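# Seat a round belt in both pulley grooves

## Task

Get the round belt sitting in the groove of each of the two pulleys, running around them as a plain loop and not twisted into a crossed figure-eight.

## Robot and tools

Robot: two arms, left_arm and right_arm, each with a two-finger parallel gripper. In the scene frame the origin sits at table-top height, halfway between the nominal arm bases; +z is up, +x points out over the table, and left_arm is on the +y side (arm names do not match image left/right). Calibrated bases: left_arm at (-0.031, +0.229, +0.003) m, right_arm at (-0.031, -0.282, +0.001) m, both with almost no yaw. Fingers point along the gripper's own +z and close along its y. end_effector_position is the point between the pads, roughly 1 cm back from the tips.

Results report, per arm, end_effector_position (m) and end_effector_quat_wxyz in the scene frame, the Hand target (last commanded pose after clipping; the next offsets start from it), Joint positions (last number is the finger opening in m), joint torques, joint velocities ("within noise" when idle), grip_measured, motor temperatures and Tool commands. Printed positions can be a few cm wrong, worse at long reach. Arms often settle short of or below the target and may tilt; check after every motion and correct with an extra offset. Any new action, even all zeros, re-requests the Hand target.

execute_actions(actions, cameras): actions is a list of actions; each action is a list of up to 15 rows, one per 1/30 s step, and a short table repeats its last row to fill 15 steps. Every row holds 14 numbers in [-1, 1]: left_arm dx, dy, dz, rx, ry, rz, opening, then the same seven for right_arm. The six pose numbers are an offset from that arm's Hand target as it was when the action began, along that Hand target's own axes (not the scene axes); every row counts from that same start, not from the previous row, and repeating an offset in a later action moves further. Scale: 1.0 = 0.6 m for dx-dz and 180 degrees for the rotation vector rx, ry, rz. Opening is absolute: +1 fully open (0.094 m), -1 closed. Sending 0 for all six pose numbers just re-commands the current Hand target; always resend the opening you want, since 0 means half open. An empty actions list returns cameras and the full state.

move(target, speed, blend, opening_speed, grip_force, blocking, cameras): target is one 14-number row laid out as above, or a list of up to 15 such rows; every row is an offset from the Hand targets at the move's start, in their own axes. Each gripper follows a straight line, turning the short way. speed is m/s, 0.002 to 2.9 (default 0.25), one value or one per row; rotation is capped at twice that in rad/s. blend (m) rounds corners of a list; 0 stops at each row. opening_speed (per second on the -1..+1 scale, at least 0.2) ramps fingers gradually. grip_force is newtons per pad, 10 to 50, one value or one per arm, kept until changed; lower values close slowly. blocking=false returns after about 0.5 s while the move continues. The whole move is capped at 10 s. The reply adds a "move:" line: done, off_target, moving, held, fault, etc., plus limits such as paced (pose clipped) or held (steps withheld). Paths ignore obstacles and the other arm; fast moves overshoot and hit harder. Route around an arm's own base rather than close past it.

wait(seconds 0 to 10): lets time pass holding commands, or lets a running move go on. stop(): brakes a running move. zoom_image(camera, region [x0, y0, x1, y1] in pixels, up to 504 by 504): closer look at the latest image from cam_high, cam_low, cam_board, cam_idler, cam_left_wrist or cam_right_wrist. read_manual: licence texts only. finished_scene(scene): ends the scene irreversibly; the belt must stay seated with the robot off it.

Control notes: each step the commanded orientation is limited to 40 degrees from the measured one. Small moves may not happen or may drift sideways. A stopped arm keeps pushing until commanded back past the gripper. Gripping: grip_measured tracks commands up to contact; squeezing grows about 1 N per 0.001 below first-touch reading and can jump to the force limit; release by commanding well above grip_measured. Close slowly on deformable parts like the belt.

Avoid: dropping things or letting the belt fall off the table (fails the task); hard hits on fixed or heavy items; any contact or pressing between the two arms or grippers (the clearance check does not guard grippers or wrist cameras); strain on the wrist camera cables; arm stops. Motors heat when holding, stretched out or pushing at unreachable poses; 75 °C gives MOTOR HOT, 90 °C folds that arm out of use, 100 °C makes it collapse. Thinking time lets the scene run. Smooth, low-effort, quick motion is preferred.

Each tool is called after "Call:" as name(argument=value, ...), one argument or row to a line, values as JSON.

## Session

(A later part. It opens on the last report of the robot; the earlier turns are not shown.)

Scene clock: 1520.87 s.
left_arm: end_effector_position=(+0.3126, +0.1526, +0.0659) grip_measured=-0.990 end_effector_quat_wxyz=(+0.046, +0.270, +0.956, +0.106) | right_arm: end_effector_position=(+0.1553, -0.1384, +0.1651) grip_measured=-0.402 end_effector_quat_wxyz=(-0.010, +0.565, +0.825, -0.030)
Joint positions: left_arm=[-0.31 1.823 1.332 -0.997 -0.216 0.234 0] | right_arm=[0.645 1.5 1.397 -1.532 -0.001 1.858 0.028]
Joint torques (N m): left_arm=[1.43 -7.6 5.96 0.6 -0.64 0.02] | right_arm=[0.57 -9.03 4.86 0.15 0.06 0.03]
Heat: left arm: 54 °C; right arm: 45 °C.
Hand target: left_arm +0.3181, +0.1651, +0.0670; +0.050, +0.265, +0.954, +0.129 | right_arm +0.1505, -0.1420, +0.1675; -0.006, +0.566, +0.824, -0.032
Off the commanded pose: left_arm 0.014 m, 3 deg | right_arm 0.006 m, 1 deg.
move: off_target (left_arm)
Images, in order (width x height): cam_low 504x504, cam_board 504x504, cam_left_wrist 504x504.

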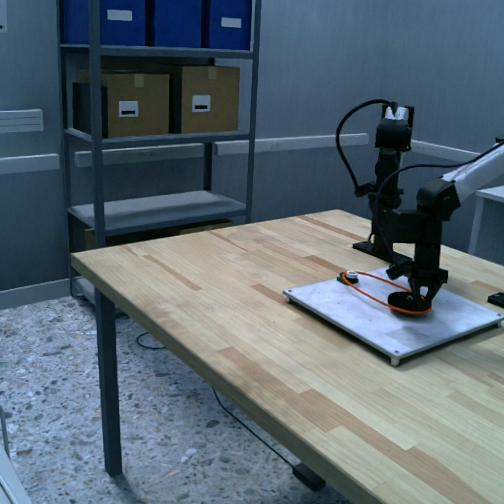

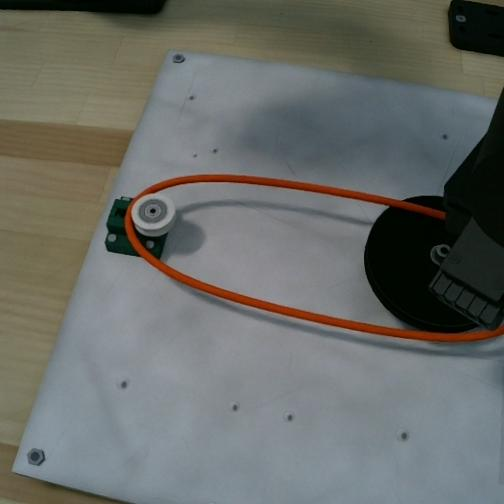

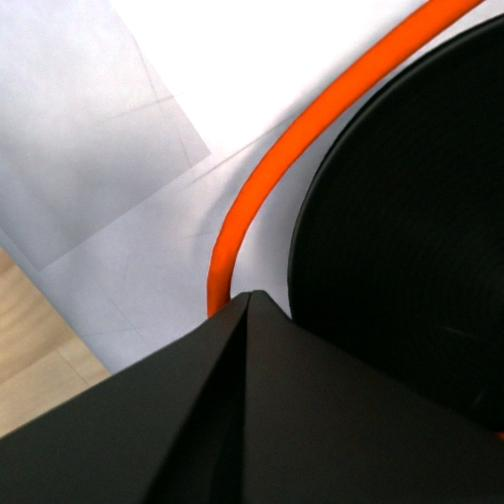

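Call:
move(
  target=[
    [0,-0.005,0.019,0,0,0,-1,0,0,0,0,0,0,-0.4],
  ],
  speed=0.05,
  cameras=["cam_left_wrist","cam_board","cam_low"],
)

Call:
zoom_image(
  camera="cam_low",
  region=[380, 270, 460, 330],
)

Call:
zoom_image(
  camera="cam_board",
  region=[340, 170, 504, 360],
)

Scene clock: 1535.67 s.
left_arm: end_effector_position=(+0.3146, +0.1520, +0.0595) grip_measured=-0.990 end_effector_quat_wxyz=(+0.054, +0.269, +0.956, +0.105) | right_arm: end_effector_position=(+0.1553, -0.1384, +0.1651) grip_measured=-0.402 end_effector_quat_wxyz=(-0.010, +0.565, +0.825, -0.030)
Joint positions: left_arm=[-0.31 1.823 1.304 -0.954 -0.216 0.235 0] | right_arm=[0.645 1.5 1.397 -1.532 -0.001 1.858 0.028]
Joint torques (N m): left_arm=[1.55 -6.57 5.56 0.65 -0.63 0] | right_arm=[0.62 -8.9 4.83 0.15 0.06 0.06]
Heat: left arm: 53 °C; right arm: 45 °C.
Hand target: left_arm +0.3185, +0.1651, +0.0552; +0.050, +0.265, +0.954, +0.129 | right_arm +0.1505, -0.1420, +0.1675; -0.006, +0.566, +0.824, -0.032
Off the commanded pose: left_arm 0.014 m, 3 deg | right_arm 0.006 m, 1 deg.
move: off_target (left_arm)
Images, in order (width x height): cam_low 504x504, cam_board 504x504, cam_left_wrist 504x504.

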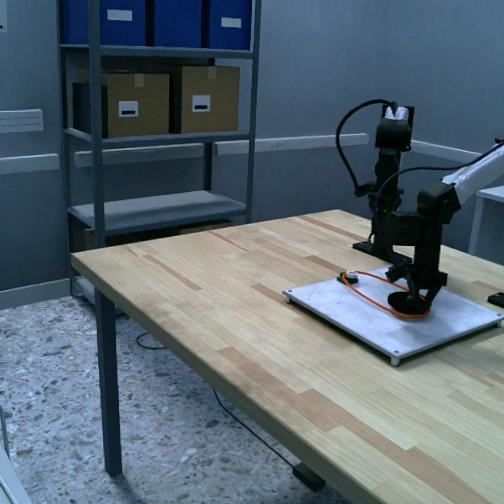

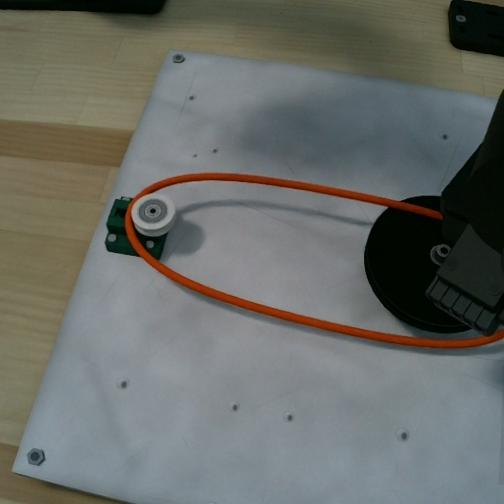

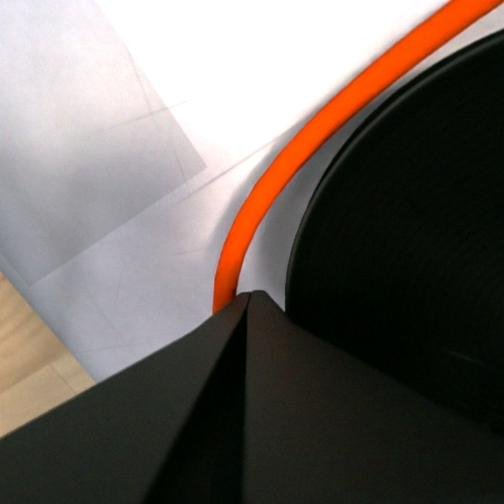

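Scaled by 6.300 from the camera's 504x504 image, which has a finer 720x720 frame.

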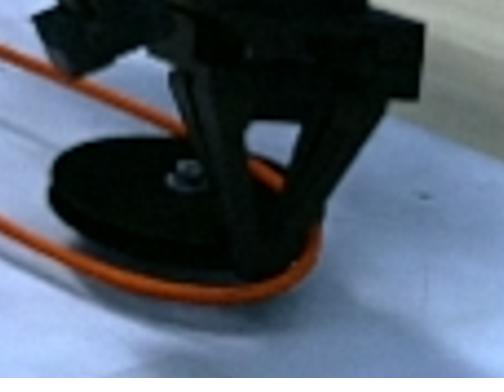

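Scaled by 2.653 from the camera's 504x504 image, which has a finer 720x720 frame.

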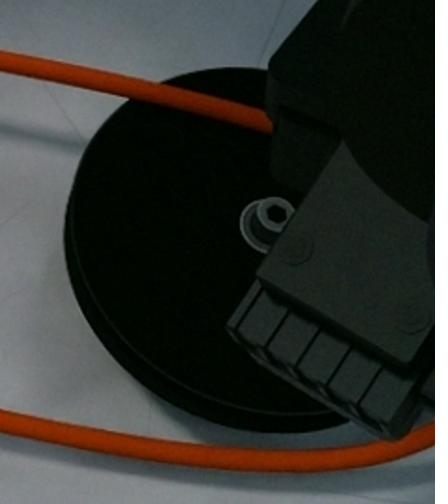

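Call:
move(
  target=[
    [0.0475,-0.021,-0.0025,0,0.037,-0.139,-1,0,0,0,0,0,0,-0.4],
  ],
  speed=0.05,
  cameras=["cam_left_wrist","cam_board","cam_low"],
)

Call:
zoom_image(
  camera="cam_low",
  region=[380, 270, 460, 330],
)

Call:
zoom_image(
  camera="cam_board",
  region=[340, 170, 504, 360],
)

Scene clock: 1553.43 s.
left_arm: end_effector_position=(+0.2957, +0.1578, +0.0561) grip_measured=-0.990 end_effector_quat_wxyz=(+0.039, +0.049, +0.993, +0.102) | right_arm: end_effector_position=(+0.1553, -0.1384, +0.1651) grip_measured=-0.402 end_effector_quat_wxyz=(-0.010, +0.565, +0.825, -0.030)
Joint positions: left_arm=[-0.313 1.823 1.294 -1.022 -0.218 -0.227 0] | right_arm=[0.645 1.5 1.397 -1.532 -0.001 1.858 0.028]
Joint torques (N m): left_arm=[-0.09 -6.67 5.3 0.07 -0.68 -0.22] | right_arm=[0.84 -8.83 4.74 0.14 0.13 0.07]
Motor temperatures (°C): left_arm=[25 51 40 24 26 23 26] | right_arm=[24 45 34 24 25 22 23]
Heat: left arm: 51 °C; right arm: 45 °C.
Hand target: left_arm +0.2877, +0.1692, +0.0525; +0.021, +0.045, +0.990, +0.130 | right_arm +0.1505, -0.1420, +0.1675; -0.006, +0.566, +0.824, -0.032
Off the commanded pose: left_arm 0.014 m, 4 deg | right_arm 0.006 m, 1 deg.
move: off_target (left_arm)
Images, in order (width x height): cam_low 504x504, cam_board 504x504, cam_left_wrist 504x504.

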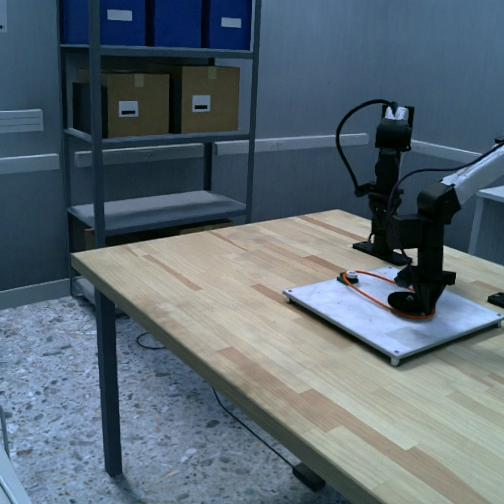

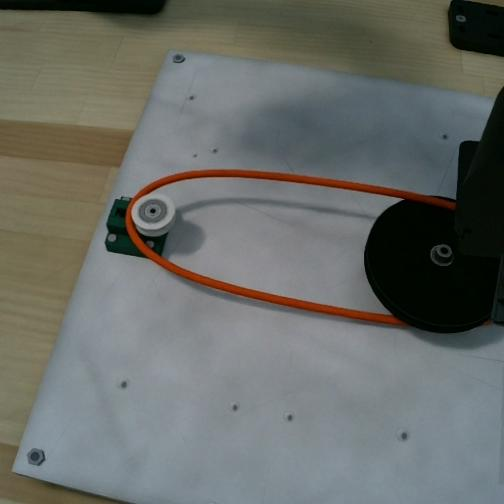

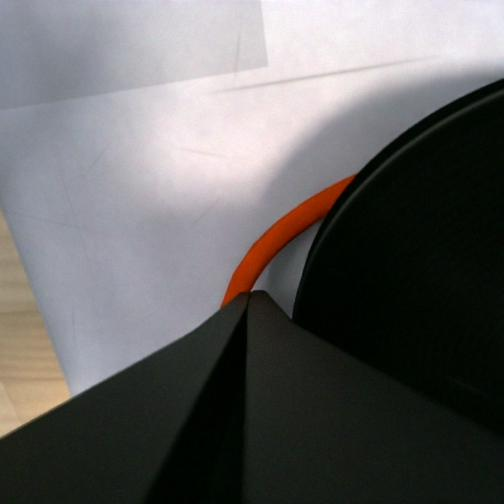

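Scaled by 6.300 from the camera's 504x504 image, which has a finer 720x720 frame.

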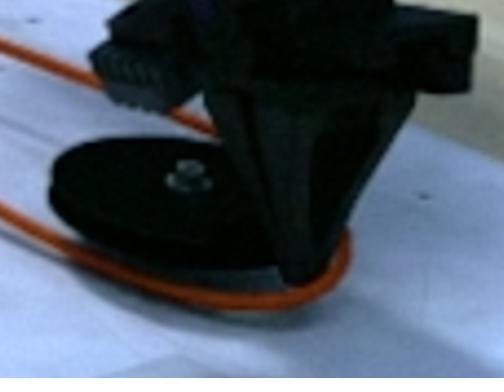

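Scaled by 2.653 from the camera's 504x504 image, which has a finer 720x720 frame.

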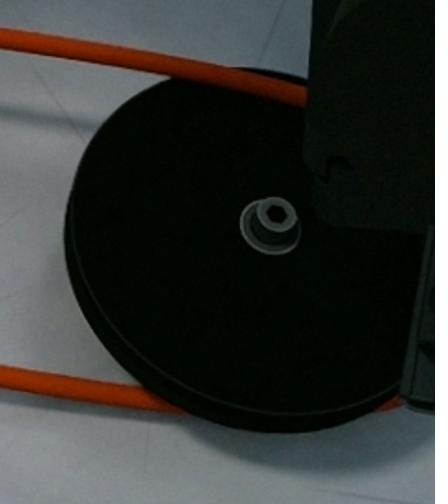

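Call:
move(
  target=[
    [0.051,-0.0085,-0.005,0,0.035,-0.134,-1,0,0,0,0,0,0,-0.4],
  ],
  speed=0.05,
  cameras=["cam_left_wrist","cam_board","cam_low"],
)

Call:
zoom_image(
  camera="cam_low",
  region=[380, 270, 460, 330],
)

Call:
zoom_image(
  camera="cam_board",
  region=[340, 170, 504, 360],
)

Scene clock: 1575.83 s.
left_arm: end_effector_position=(+0.2618, +0.1655, +0.0531) grip_measured=-0.990 end_effector_quat_wxyz=(+0.002, -0.165, +0.979, +0.123) | right_arm: end_effector_position=(+0.1553, -0.1384, +0.1651) grip_measured=-0.402 end_effector_quat_wxyz=(-0.010, +0.565, +0.825, -0.030)
Joint positions: left_arm=[-0.324 1.823 1.275 -1.141 -0.216 -0.686 0] | right_arm=[0.645 1.5 1.397 -1.532 -0.001 1.858 0.028]
Joint torques (N m): left_arm=[-0.32 -7.5 5.29 -0.05 -0.2 -0.23] | right_arm=[0.76 -8.92 4.79 0.13 0.13 0.05]
Heat: left arm: 50 °C; right arm: 45 °C.
Hand target: left_arm +0.2566, +0.1664, +0.0531; -0.006, -0.170, +0.977, +0.125 | right_arm +0.1505, -0.1420, +0.1675; -0.006, +0.566, +0.824, -0.032
Off the commanded pose: left_arm 0.005 m, 1 deg | right_arm 0.006 m, 1 deg.
move: done
Images, in order (width x height): cam_low 504x504, cam_board 504x504, cam_left_wrist 504x504.

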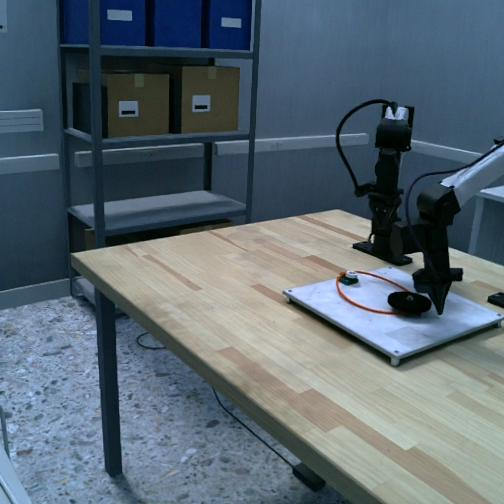

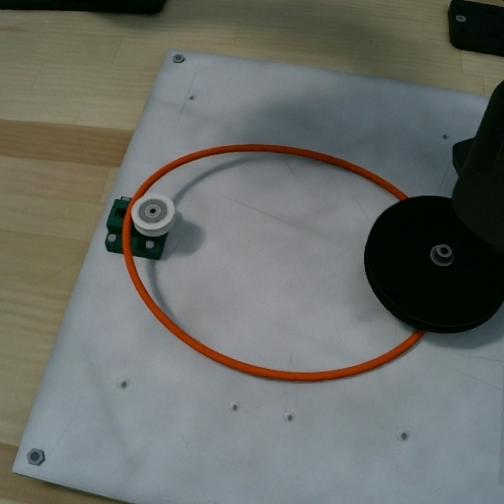

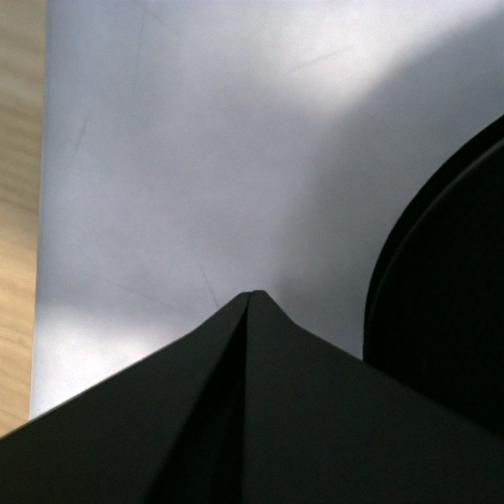

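Scaled by 6.300 from the camera's 504x504 image, which has a finer 720x720 frame.

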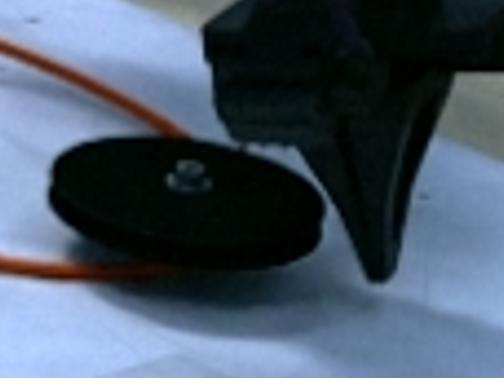

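Scaled by 2.653 from the camera's 504x504 image, which has a finer 720x720 frame.

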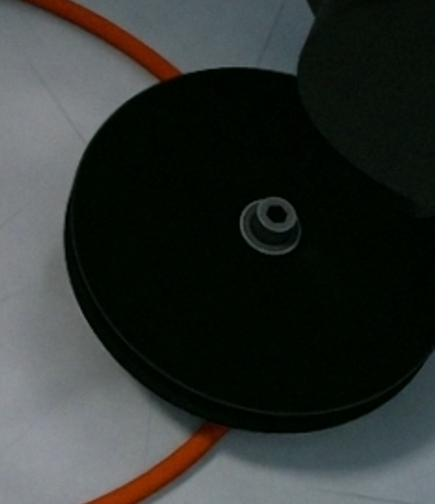

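Call:
move(
  target=[
    [0,0.042,-0.16,0.08,0,0,-1,0,0,0,0,0,0,-0.4],
  ],
  speed=0.2,
)

Scene clock: 1599.43 s.
left_arm: end_effector_position=(+0.2537, +0.1662, +0.1423) grip_measured=-0.990 end_effector_quat_wxyz=(+0.007, -0.172, +0.985, +0.009) | right_arm: end_effector_position=(+0.1553, -0.1384, +0.1651) grip_measured=-0.402 end_effector_quat_wxyz=(-0.010, +0.565, +0.825, -0.030)
Joint positions: left_arm=[-0.216 1.64 1.443 -1.367 -0.023 -0.577 0] | right_arm=[0.645 1.5 1.397 -1.532 -0.001 1.858 0.028]
Joint torques (N m): left_arm=[0.2 -7.71 8.01 0.19 -0.05 0.01] | right_arm=[0.91 -9.02 4.89 0.07 0.15 0.02]
Heat: left arm: 51 °C; right arm: 44 °C.
Hand target: left_arm +0.2535, +0.1661, +0.1523; +0.015, -0.170, +0.985, +0.001 | right_arm +0.1505, -0.1420, +0.1675; -0.006, +0.566, +0.824, -0.032
Off the commanded pose: left_arm 0.010 m, 1 deg | right_arm 0.006 m, 1 deg.
move: done

Call:
move(
  target=[
    [0.121,-0.153,0.07,0,0,-0.285,0,0,0,0,0,0,0,-0.4],
  ],
  speed=0.2,
  cameras=["cam_left_wrist"],
)

Scene clock: 1607.47 s.
left_arm: end_effector_position=(+0.2148, +0.0578, +0.1128) grip_measured=-0.002 end_effector_quat_wxyz=(+0.012, -0.575, +0.818, -0.005) | right_arm: end_effector_position=(+0.1553, -0.1384, +0.1651) grip_measured=-0.402 end_effector_quat_wxyz=(-0.010, +0.565, +0.825, -0.030)
Joint positions: left_arm=[-0.605 1.661 1.349 -1.24 -0.019 -1.846 0.047] | right_arm=[0.645 1.5 1.397 -1.532 -0.001 1.858 0.028]
Joint torques (N m): left_arm=[-0.68 -5.41 5.67 0.49 -0.21 -0.25] | right_arm=[0.79 -8.88 4.94 0.15 0.14 0.05]
Heat: left arm: 52 °C; right arm: 44 °C.
Hand target: left_arm +0.2171, +0.0556, +0.1084; +0.014, -0.580, +0.815, -0.005 | right_arm +0.1505, -0.1420, +0.1675; -0.006, +0.566, +0.824, -0.032
Off the commanded pose: left_arm 0.005 m, 1 deg | right_arm 0.006 m, 1 deg.
move: done
Images, in order (width x height): cam_left_wrist 504x504.

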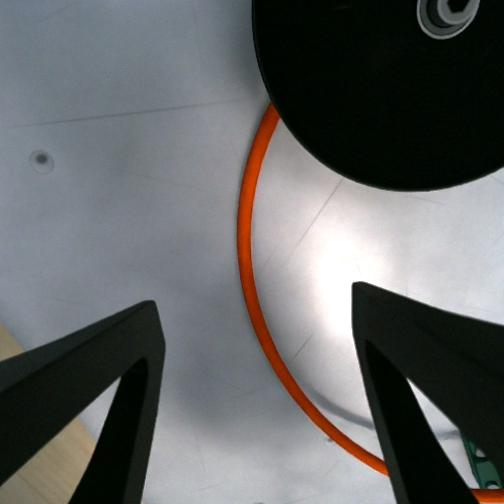

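Call:
move(
  target=[
    [0,0.006,0.11,0,0,0,0,0,0,0,0,0,0,-0.4],
    [0,0.006,0.124,0,0,0,0,0,0,0,0,0,0,-0.4],
    [0,0.006,0.124,0,0,0,-1,0,0,0,0,0,0,-0.4],
  ],
  speed=0.06,
  opening_speed=0.6,
  cameras=["cam_left_wrist"],
)

Call:
zoom_image(
  camera="cam_left_wrist",
  region=[180, 220, 330, 370],
)

Scene clock: 1619.17 s.
left_arm: end_effector_position=(+0.2142, +0.0582, +0.0396) grip_measured=-0.911 end_effector_quat_wxyz=(+0.012, -0.576, +0.817, -0.006) | right_arm: end_effector_position=(+0.1553, -0.1384, +0.1651) grip_measured=-0.402 end_effector_quat_wxyz=(-0.010, +0.565, +0.825, -0.030)
Joint positions: left_arm=[-0.605 1.717 1.113 -0.947 -0.019 -1.847 0.004] | right_arm=[0.645 1.5 1.397 -1.532 -0.001 1.858 0.028]
Joint torques (N m): left_arm=[-0.38 -5.38 5.29 0.53 -0.2 -0.22] | right_arm=[0.61 -8.96 4.94 0.15 0.11 0]
Heat: left arm: 50 °C; right arm: 44 °C.
Hand target: left_arm +0.2159, +0.0575, +0.0339; +0.014, -0.580, +0.815, -0.005 | right_arm +0.1505, -0.1420, +0.1675; -0.006, +0.566, +0.824, -0.032
Off the commanded pose: left_arm 0.006 m, 1 deg | right_arm 0.006 m, 1 deg.
move: done
Images, in order (width x height): cam_left_wrist 504x504.

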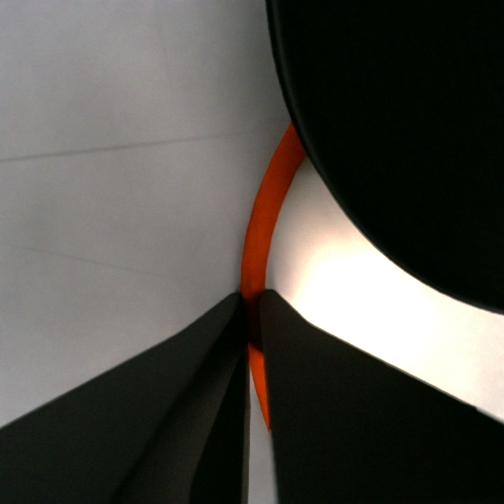

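Scaled by 3.360 from the camera's 504x504 image, which has a finer 720x720 frame.

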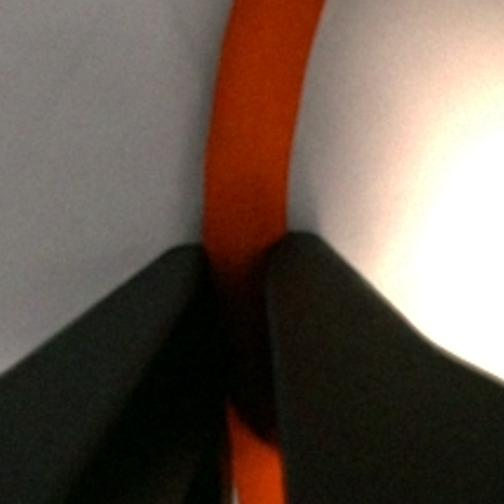

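Call:
move(
  target=[
    [-0.032,0.023,-0.0235,0,0,0,-1,0,0,0,0,0,0,-0.4],
    [-0.09,0.031,-0.033,0,0,0.061,-1,0,0,0,0,0,0,-0.4],
    [-0.138,0.0225,-0.037,0,0,0.144,-1,0,0,0,0,0,0,-0.4],
  ],
  speed=0.06,
  blend=[0.01,0.01,0],
  cameras=["cam_left_wrist","cam_board","cam_low"],
)

Call:
zoom_image(
  camera="cam_low",
  region=[380, 270, 460, 330],
)

Call:
zoom_image(
  camera="cam_board",
  region=[340, 150, 504, 340],
)

Scene clock: 1635.47 s.
left_arm: end_effector_position=(+0.2294, +0.1348, +0.0484) grip_measured=-0.913 end_effector_quat_wxyz=(+0.009, -0.381, +0.924, -0.005) | right_arm: end_effector_position=(+0.1553, -0.1384, +0.1651) grip_measured=-0.402 end_effector_quat_wxyz=(-0.010, +0.565, +0.825, -0.030)
Joint positions: left_arm=[-0.336 1.624 1.048 -0.974 -0.005 -1.133 0.004] | right_arm=[0.645 1.5 1.397 -1.532 -0.001 1.858 0.028]
Joint torques (N m): left_arm=[0.76 -7.61 7.24 0.07 -0.25 -0.03] | right_arm=[0.7 -8.9 4.98 0.14 0.1 0.01]
Heat: left arm: 50 °C; right arm: 44 °C.
Hand target: left_arm +0.2297, +0.1399, +0.0572; +0.015, -0.382, +0.924, -0.002 | right_arm +0.1505, -0.1420, +0.1675; -0.006, +0.566, +0.824, -0.032
Off the commanded pose: left_arm 0.010 m, 1 deg | right_arm 0.006 m, 1 deg.
move: done
Images, in order (width x height): cam_low 504x504, cam_board 504x504, cam_left_wrist 504x504.

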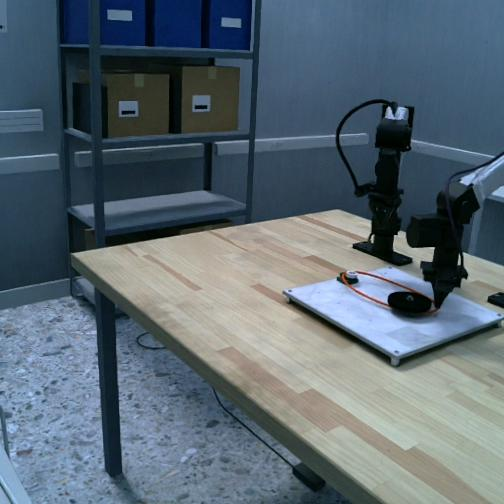

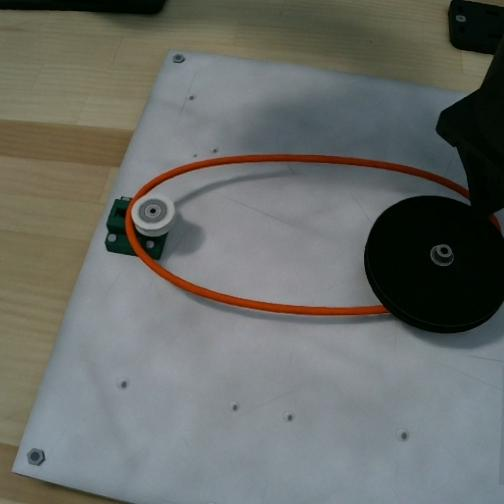

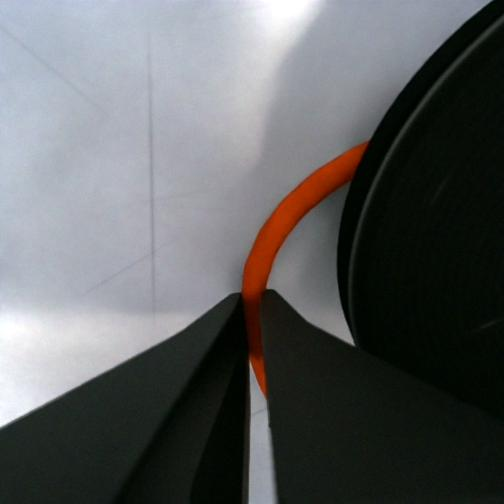

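Scaled by 6.300 from the camera's 504x504 image, which has a finer 720x720 frame.

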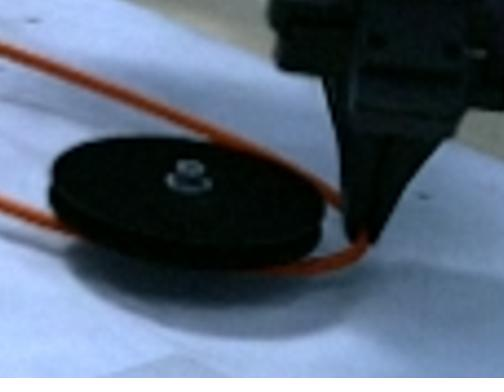

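Scaled by 2.653 from the camera's 504x504 image, which has a finer 720x720 frame.

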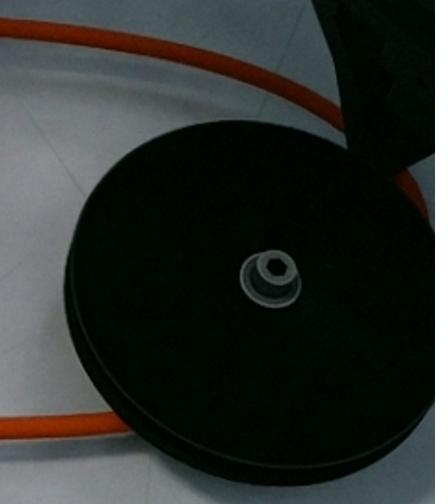

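Call:
move(
  target=[
    [-0.058,-0.006,0,0,0,0.139,-1,0,0,0,0,0,0,-0.4],
    [-0.097,-0.033,0,0,0,0.264,-1,0,0,0,0,0,0,-0.4],
  ],
  speed=0.05,
  blend=[0.01,0],
  cameras=["cam_left_wrist","cam_board","cam_low"],
)

Call:
zoom_image(
  camera="cam_low",
  region=[380, 270, 460, 330],
)

Call:
zoom_image(
  camera="cam_board",
  region=[340, 150, 504, 340],
)

Scene clock: 1657.30 s.
left_arm: end_effector_position=(+0.2827, +0.1585, +0.0572) grip_measured=-0.913 end_effector_quat_wxyz=(+0.020, +0.023, +0.999, -0.010) | right_arm: end_effector_position=(+0.1553, -0.1384, +0.1651) grip_measured=-0.402 end_effector_quat_wxyz=(-0.010, +0.565, +0.825, -0.030)
Joint positions: left_arm=[-0.2 1.758 1.235 -1.005 0.011 -0.169 0.004] | right_arm=[0.645 1.5 1.397 -1.532 -0.001 1.858 0.028]
Joint torques (N m): left_arm=[1.17 -6.12 8.21 0.2 -0.32 0.03] | right_arm=[0.7 -9.02 4.7 0.15 0.11 0.03]
Heat: left arm: 51 °C; right arm: 44 °C.
Hand target: left_arm +0.2848, +0.1669, +0.0590; +0.015, +0.023, +1.000, +0.004 | right_arm +0.1505, -0.1420, +0.1675; -0.006, +0.566, +0.824, -0.032
Off the commanded pose: left_arm 0.009 m, 2 deg | right_arm 0.006 m, 1 deg.
move: done
Images, in order (width x height): cam_low 504x504, cam_board 504x504, cam_left_wrist 504x504.

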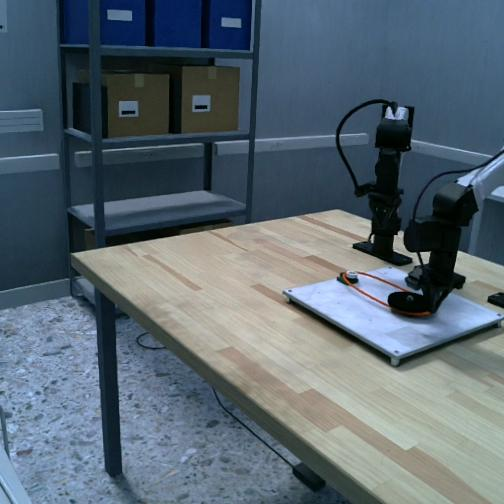

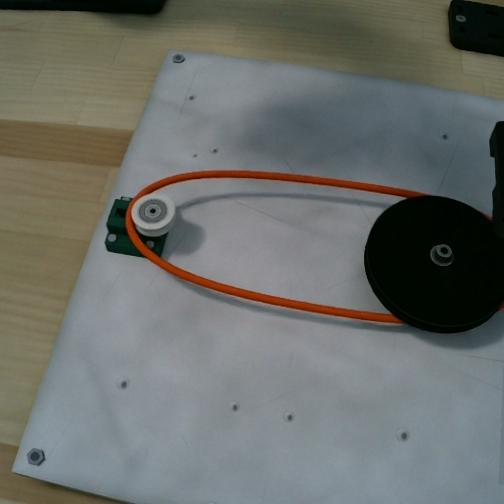

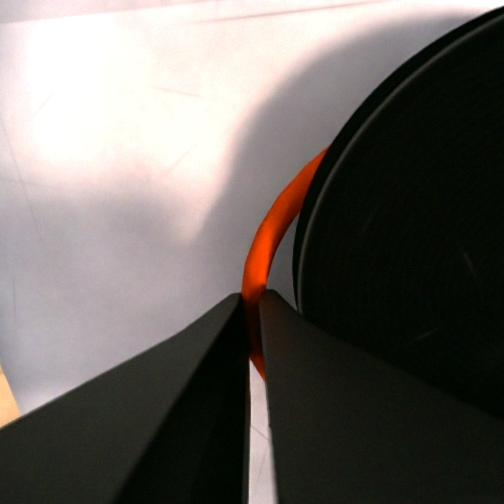

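Scaled by 6.300 from the camera's 504x504 image, which has a finer 720x720 frame.

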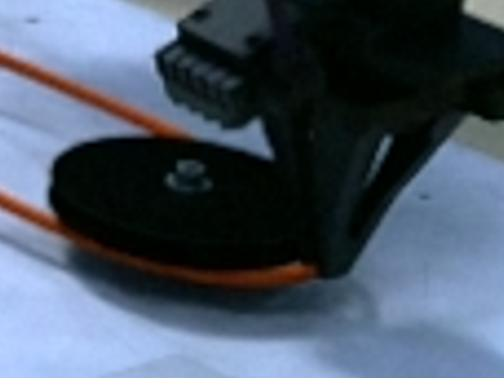

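Scaled by 2.653 from the camera's 504x504 image, which has a finer 720x720 frame.

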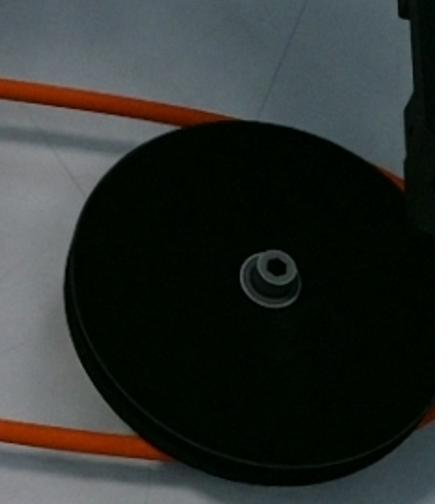

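Call:
move(
  target=[
    [0,0,0.012,0,0,0,-1,0,0,0,0,0,0,-0.4],
  ],
  speed=0.05,
  cameras=["cam_left_wrist","cam_board","cam_low","cam_idler"],
)

Call:
zoom_image(
  camera="cam_low",
  region=[380, 270, 460, 330],
)

Call:
zoom_image(
  camera="cam_board",
  region=[340, 150, 504, 340],
)

Call:
zoom_image(
  camera="cam_idler",
  region=[404, 150, 504, 270],
)

Scene clock: 1670.00 s.
left_arm: end_effector_position=(+0.2822, +0.1583, +0.0548) grip_measured=-0.913 end_effector_quat_wxyz=(+0.016, +0.024, +1.000, -0.010) | right_arm: end_effector_position=(+0.1553, -0.1384, +0.1651) grip_measured=-0.402 end_effector_quat_wxyz=(-0.010, +0.565, +0.825, -0.030)
Joint positions: left_arm=[-0.2 1.766 1.235 -1.005 0.013 -0.167 0.004] | right_arm=[0.645 1.5 1.397 -1.532 -0.001 1.858 0.028]
Joint torques (N m): left_arm=[1.24 -6.05 6.39 0.42 -0.36 0.02] | right_arm=[0.8 -8.84 4.78 0.15 0.12 0.03]
Heat: left arm: 50 °C; right arm: 44 °C.
Hand target: left_arm +0.2850, +0.1670, +0.0518; +0.015, +0.023, +1.000, +0.004 | right_arm +0.1505, -0.1420, +0.1675; -0.006, +0.566, +0.824, -0.032
Off the commanded pose: left_arm 0.010 m, 2 deg | right_arm 0.006 m, 1 deg.
move: done
Images, in order (width x height): cam_low 504x504, cam_board 504x504, cam_idler 504x504, cam_left_wrist 504x504.

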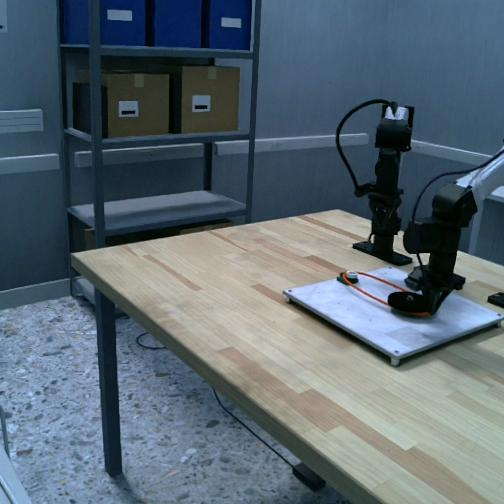

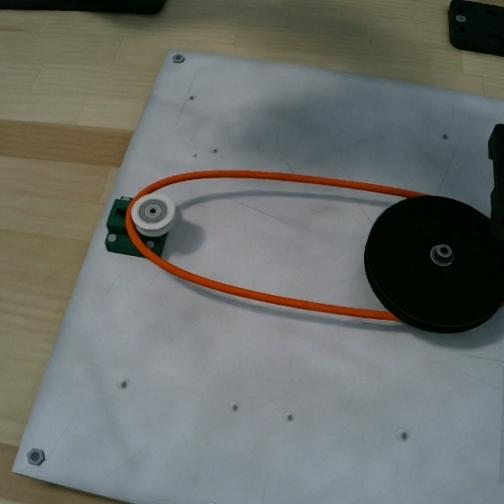

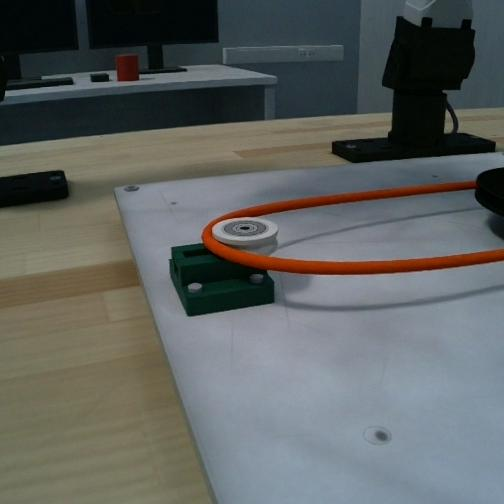

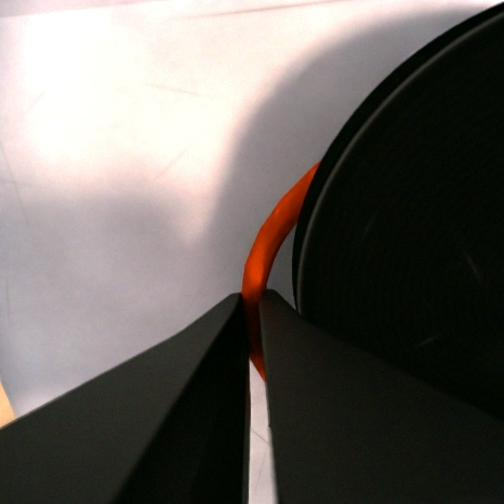

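Scaled by 6.300 from the camera's 504x504 image, which has a finer 720x720 frame.

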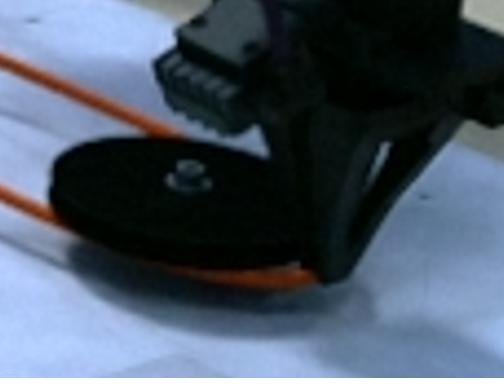

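Scaled by 2.653 from the camera's 504x504 image, which has a finer 720x720 frame.

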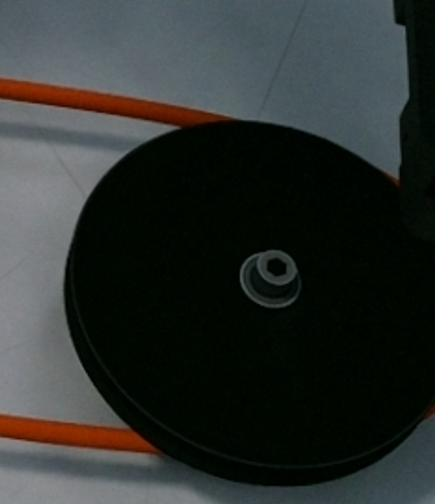

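Scaled by 4.200 from the camera's 504x504 image, which has a finer 720x720 frame.

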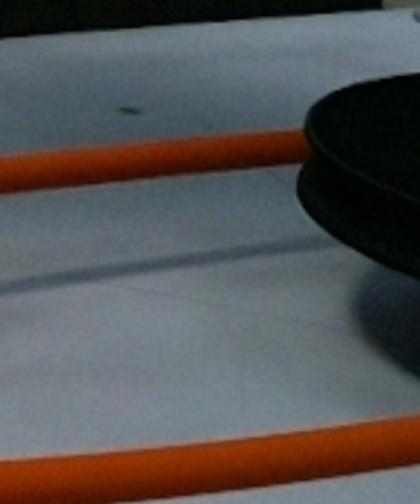

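Call:
move(
  target=[
    [0,0,0.008,0,0,0,-1,0,0,0,0,0,0,-0.4],
  ],
  speed=0.05,
  cameras=["cam_board","cam_low","cam_idler"],
)

Call:
zoom_image(
  camera="cam_idler",
  region=[404, 150, 504, 270],
)

Call:
zoom_image(
  camera="cam_board",
  region=[340, 150, 504, 340],
)

Scene clock: 1689.37 s.
left_arm: end_effector_position=(+0.2836, +0.1579, +0.0532) grip_measured=-0.913 end_effector_quat_wxyz=(+0.017, +0.024, +1.000, -0.010) | right_arm: end_effector_position=(+0.1553, -0.1384, +0.1651) grip_measured=-0.402 end_effector_quat_wxyz=(-0.010, +0.565, +0.825, -0.030)
Joint positions: left_arm=[-0.2 1.771 1.235 -0.998 0.014 -0.167 0.004] | right_arm=[0.645 1.5 1.397 -1.532 -0.001 1.858 0.028]
Joint torques (N m): left_arm=[1.2 -6.06 5.26 0.52 -0.35 0.03] | right_arm=[0.9 -8.91 4.97 0.15 0.11 0.07]
Heat: left arm: 49 °C; right arm: 44 °C.
Hand target: left_arm +0.2852, +0.1670, +0.0471; +0.015, +0.023, +1.000, +0.004 | right_arm +0.1505, -0.1420, +0.1675; -0.006, +0.566, +0.824, -0.032
Off the commanded pose: left_arm 0.011 m, 2 deg | right_arm 0.006 m, 1 deg.
move: off_target (left_arm)
Images, in order (width x height): cam_low 504x504, cam_board 504x504, cam_idler 504x504.

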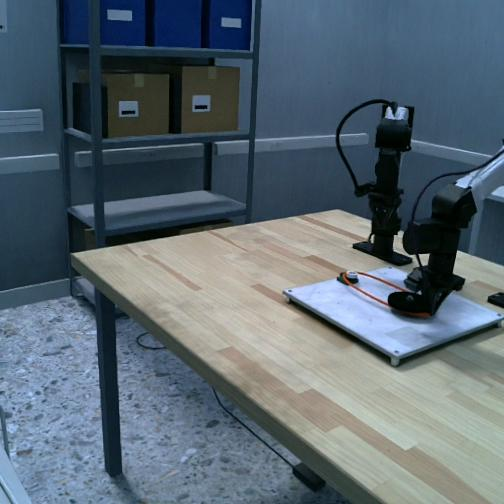

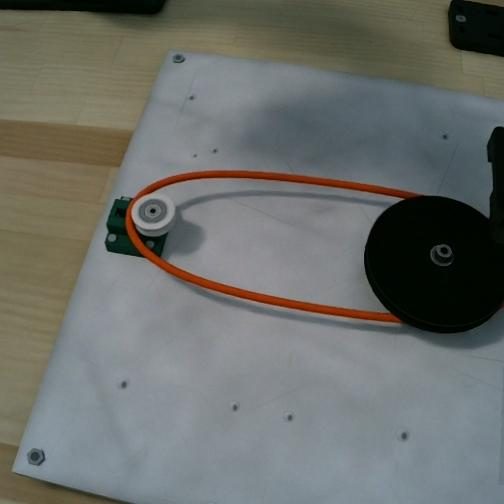

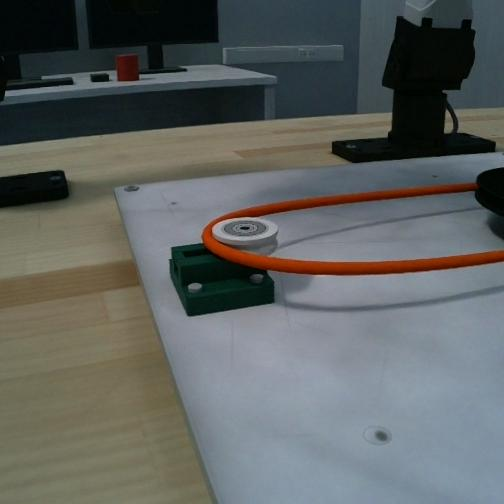

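Scaled by 4.200 from the camera's 504x504 image, which has a finer 720x720 frame.

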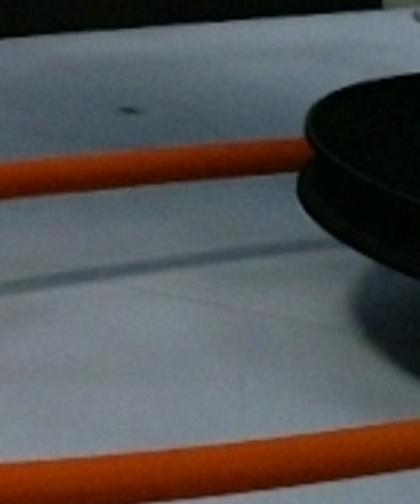

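Scaled by 2.653 from the camera's 504x504 image, which has a finer 720x720 frame.

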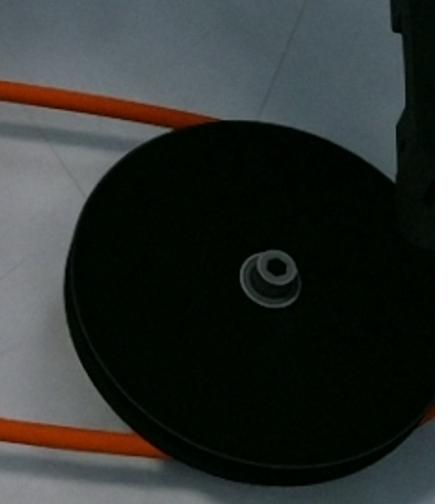

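Call:
move(
  target=[
    [-0.034,0,0,0,0,0.069,-1,0,0,0,0,0,0,-0.4],
    [-0.057,-0.007,0.001,0,0,0.139,-1,0,0,0,0,0,0,-0.4],
  ],
  speed=0.05,
  blend=[0.008,0],
  cameras=["cam_left_wrist","cam_board","cam_low","cam_idler"],
)

Call:
zoom_image(
  camera="cam_idler",
  region=[404, 150, 504, 270],
)

Call:
zoom_image(
  camera="cam_board",
  region=[340, 150, 504, 340],
)

Call:
zoom_image(
  camera="cam_low",
  region=[380, 270, 460, 330],
)

Scene clock: 1704.93 s.
left_arm: end_effector_position=(+0.3166, +0.1545, +0.0472) grip_measured=-0.913 end_effector_quat_wxyz=(+0.020, +0.236, +0.972, -0.006) | right_arm: end_effector_position=(+0.1553, -0.1384, +0.1651) grip_measured=-0.402 end_effector_quat_wxyz=(-0.010, +0.565, +0.825, -0.030)
Joint positions: left_arm=[-0.19 1.894 1.367 -1.003 0.014 0.271 0.004] | right_arm=[0.645 1.5 1.397 -1.532 -0.001 1.858 0.028]
Joint torques (N m): left_arm=[0.47 -6.91 8.13 0.24 -0.33 0.03] | right_arm=[0.79 -9.05 4.78 0.15 0.11 0.09]
Heat: left arm: 49 °C; right arm: 44 °C.
Hand target: left_arm +0.3192, +0.1613, +0.0474; +0.014, +0.239, +0.971, +0.007 | right_arm +0.1505, -0.1420, +0.1675; -0.006, +0.566, +0.824, -0.032
Off the commanded pose: left_arm 0.007 m, 2 deg | right_arm 0.006 m, 1 deg.
move: done
Images, in order (width x height): cam_low 504x504, cam_board 504x504, cam_idler 504x504, cam_left_wrist 504x504.

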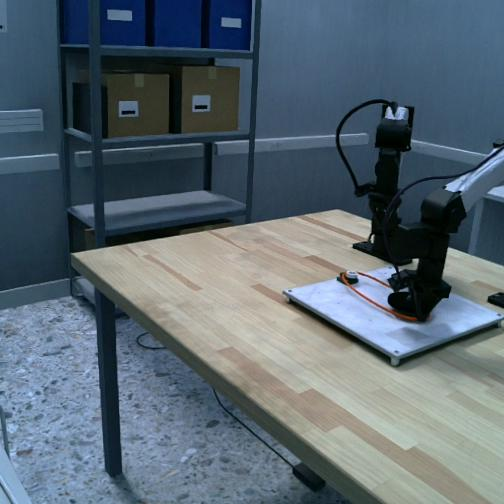

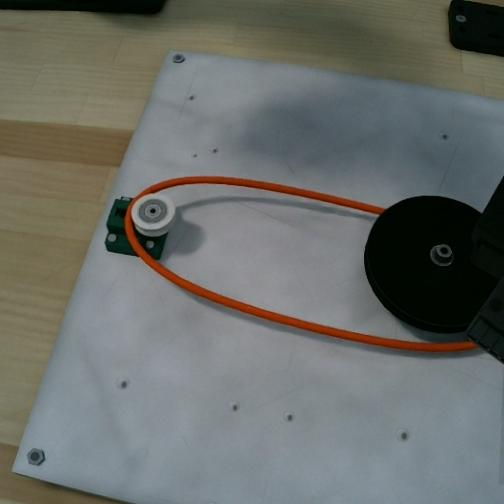

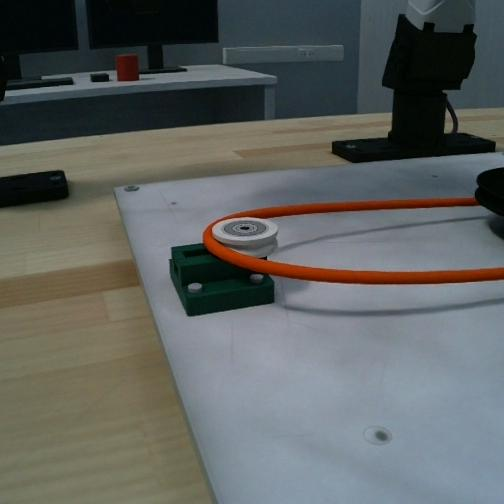

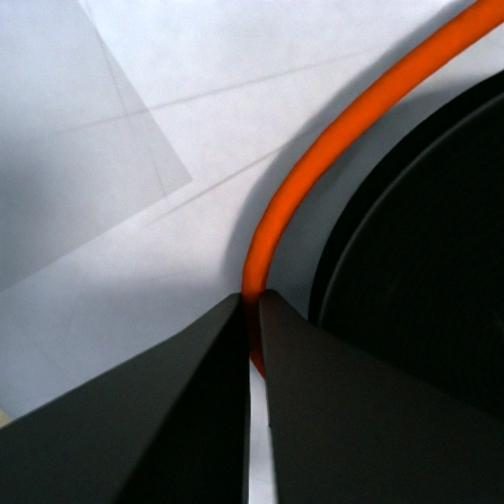

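Scaled by 4.200 from the camera's 504x504 image, which has a finer 720x720 frame.

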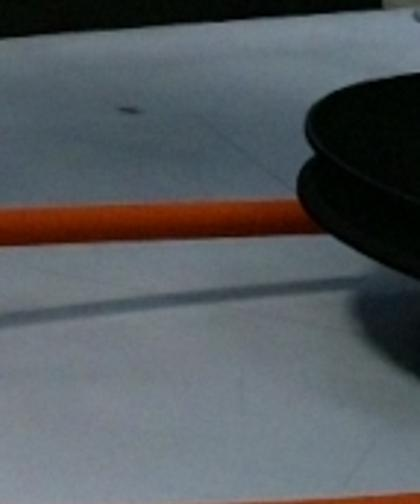

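Scaled by 2.653 from the camera's 504x504 image, which has a finer 720x720 frame.

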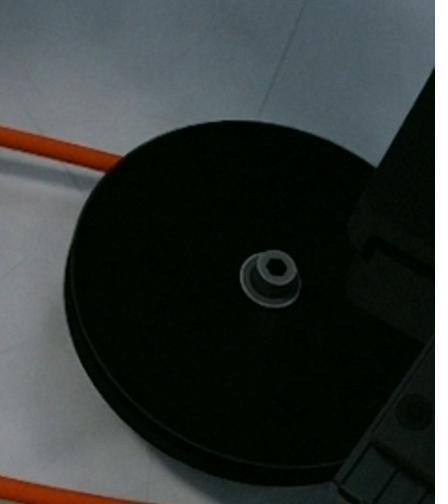

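Scaled by 6.300 from the camera's 504x504 image, which has a finer 720x720 frame.

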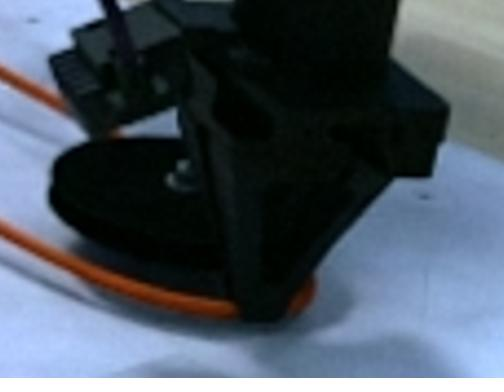

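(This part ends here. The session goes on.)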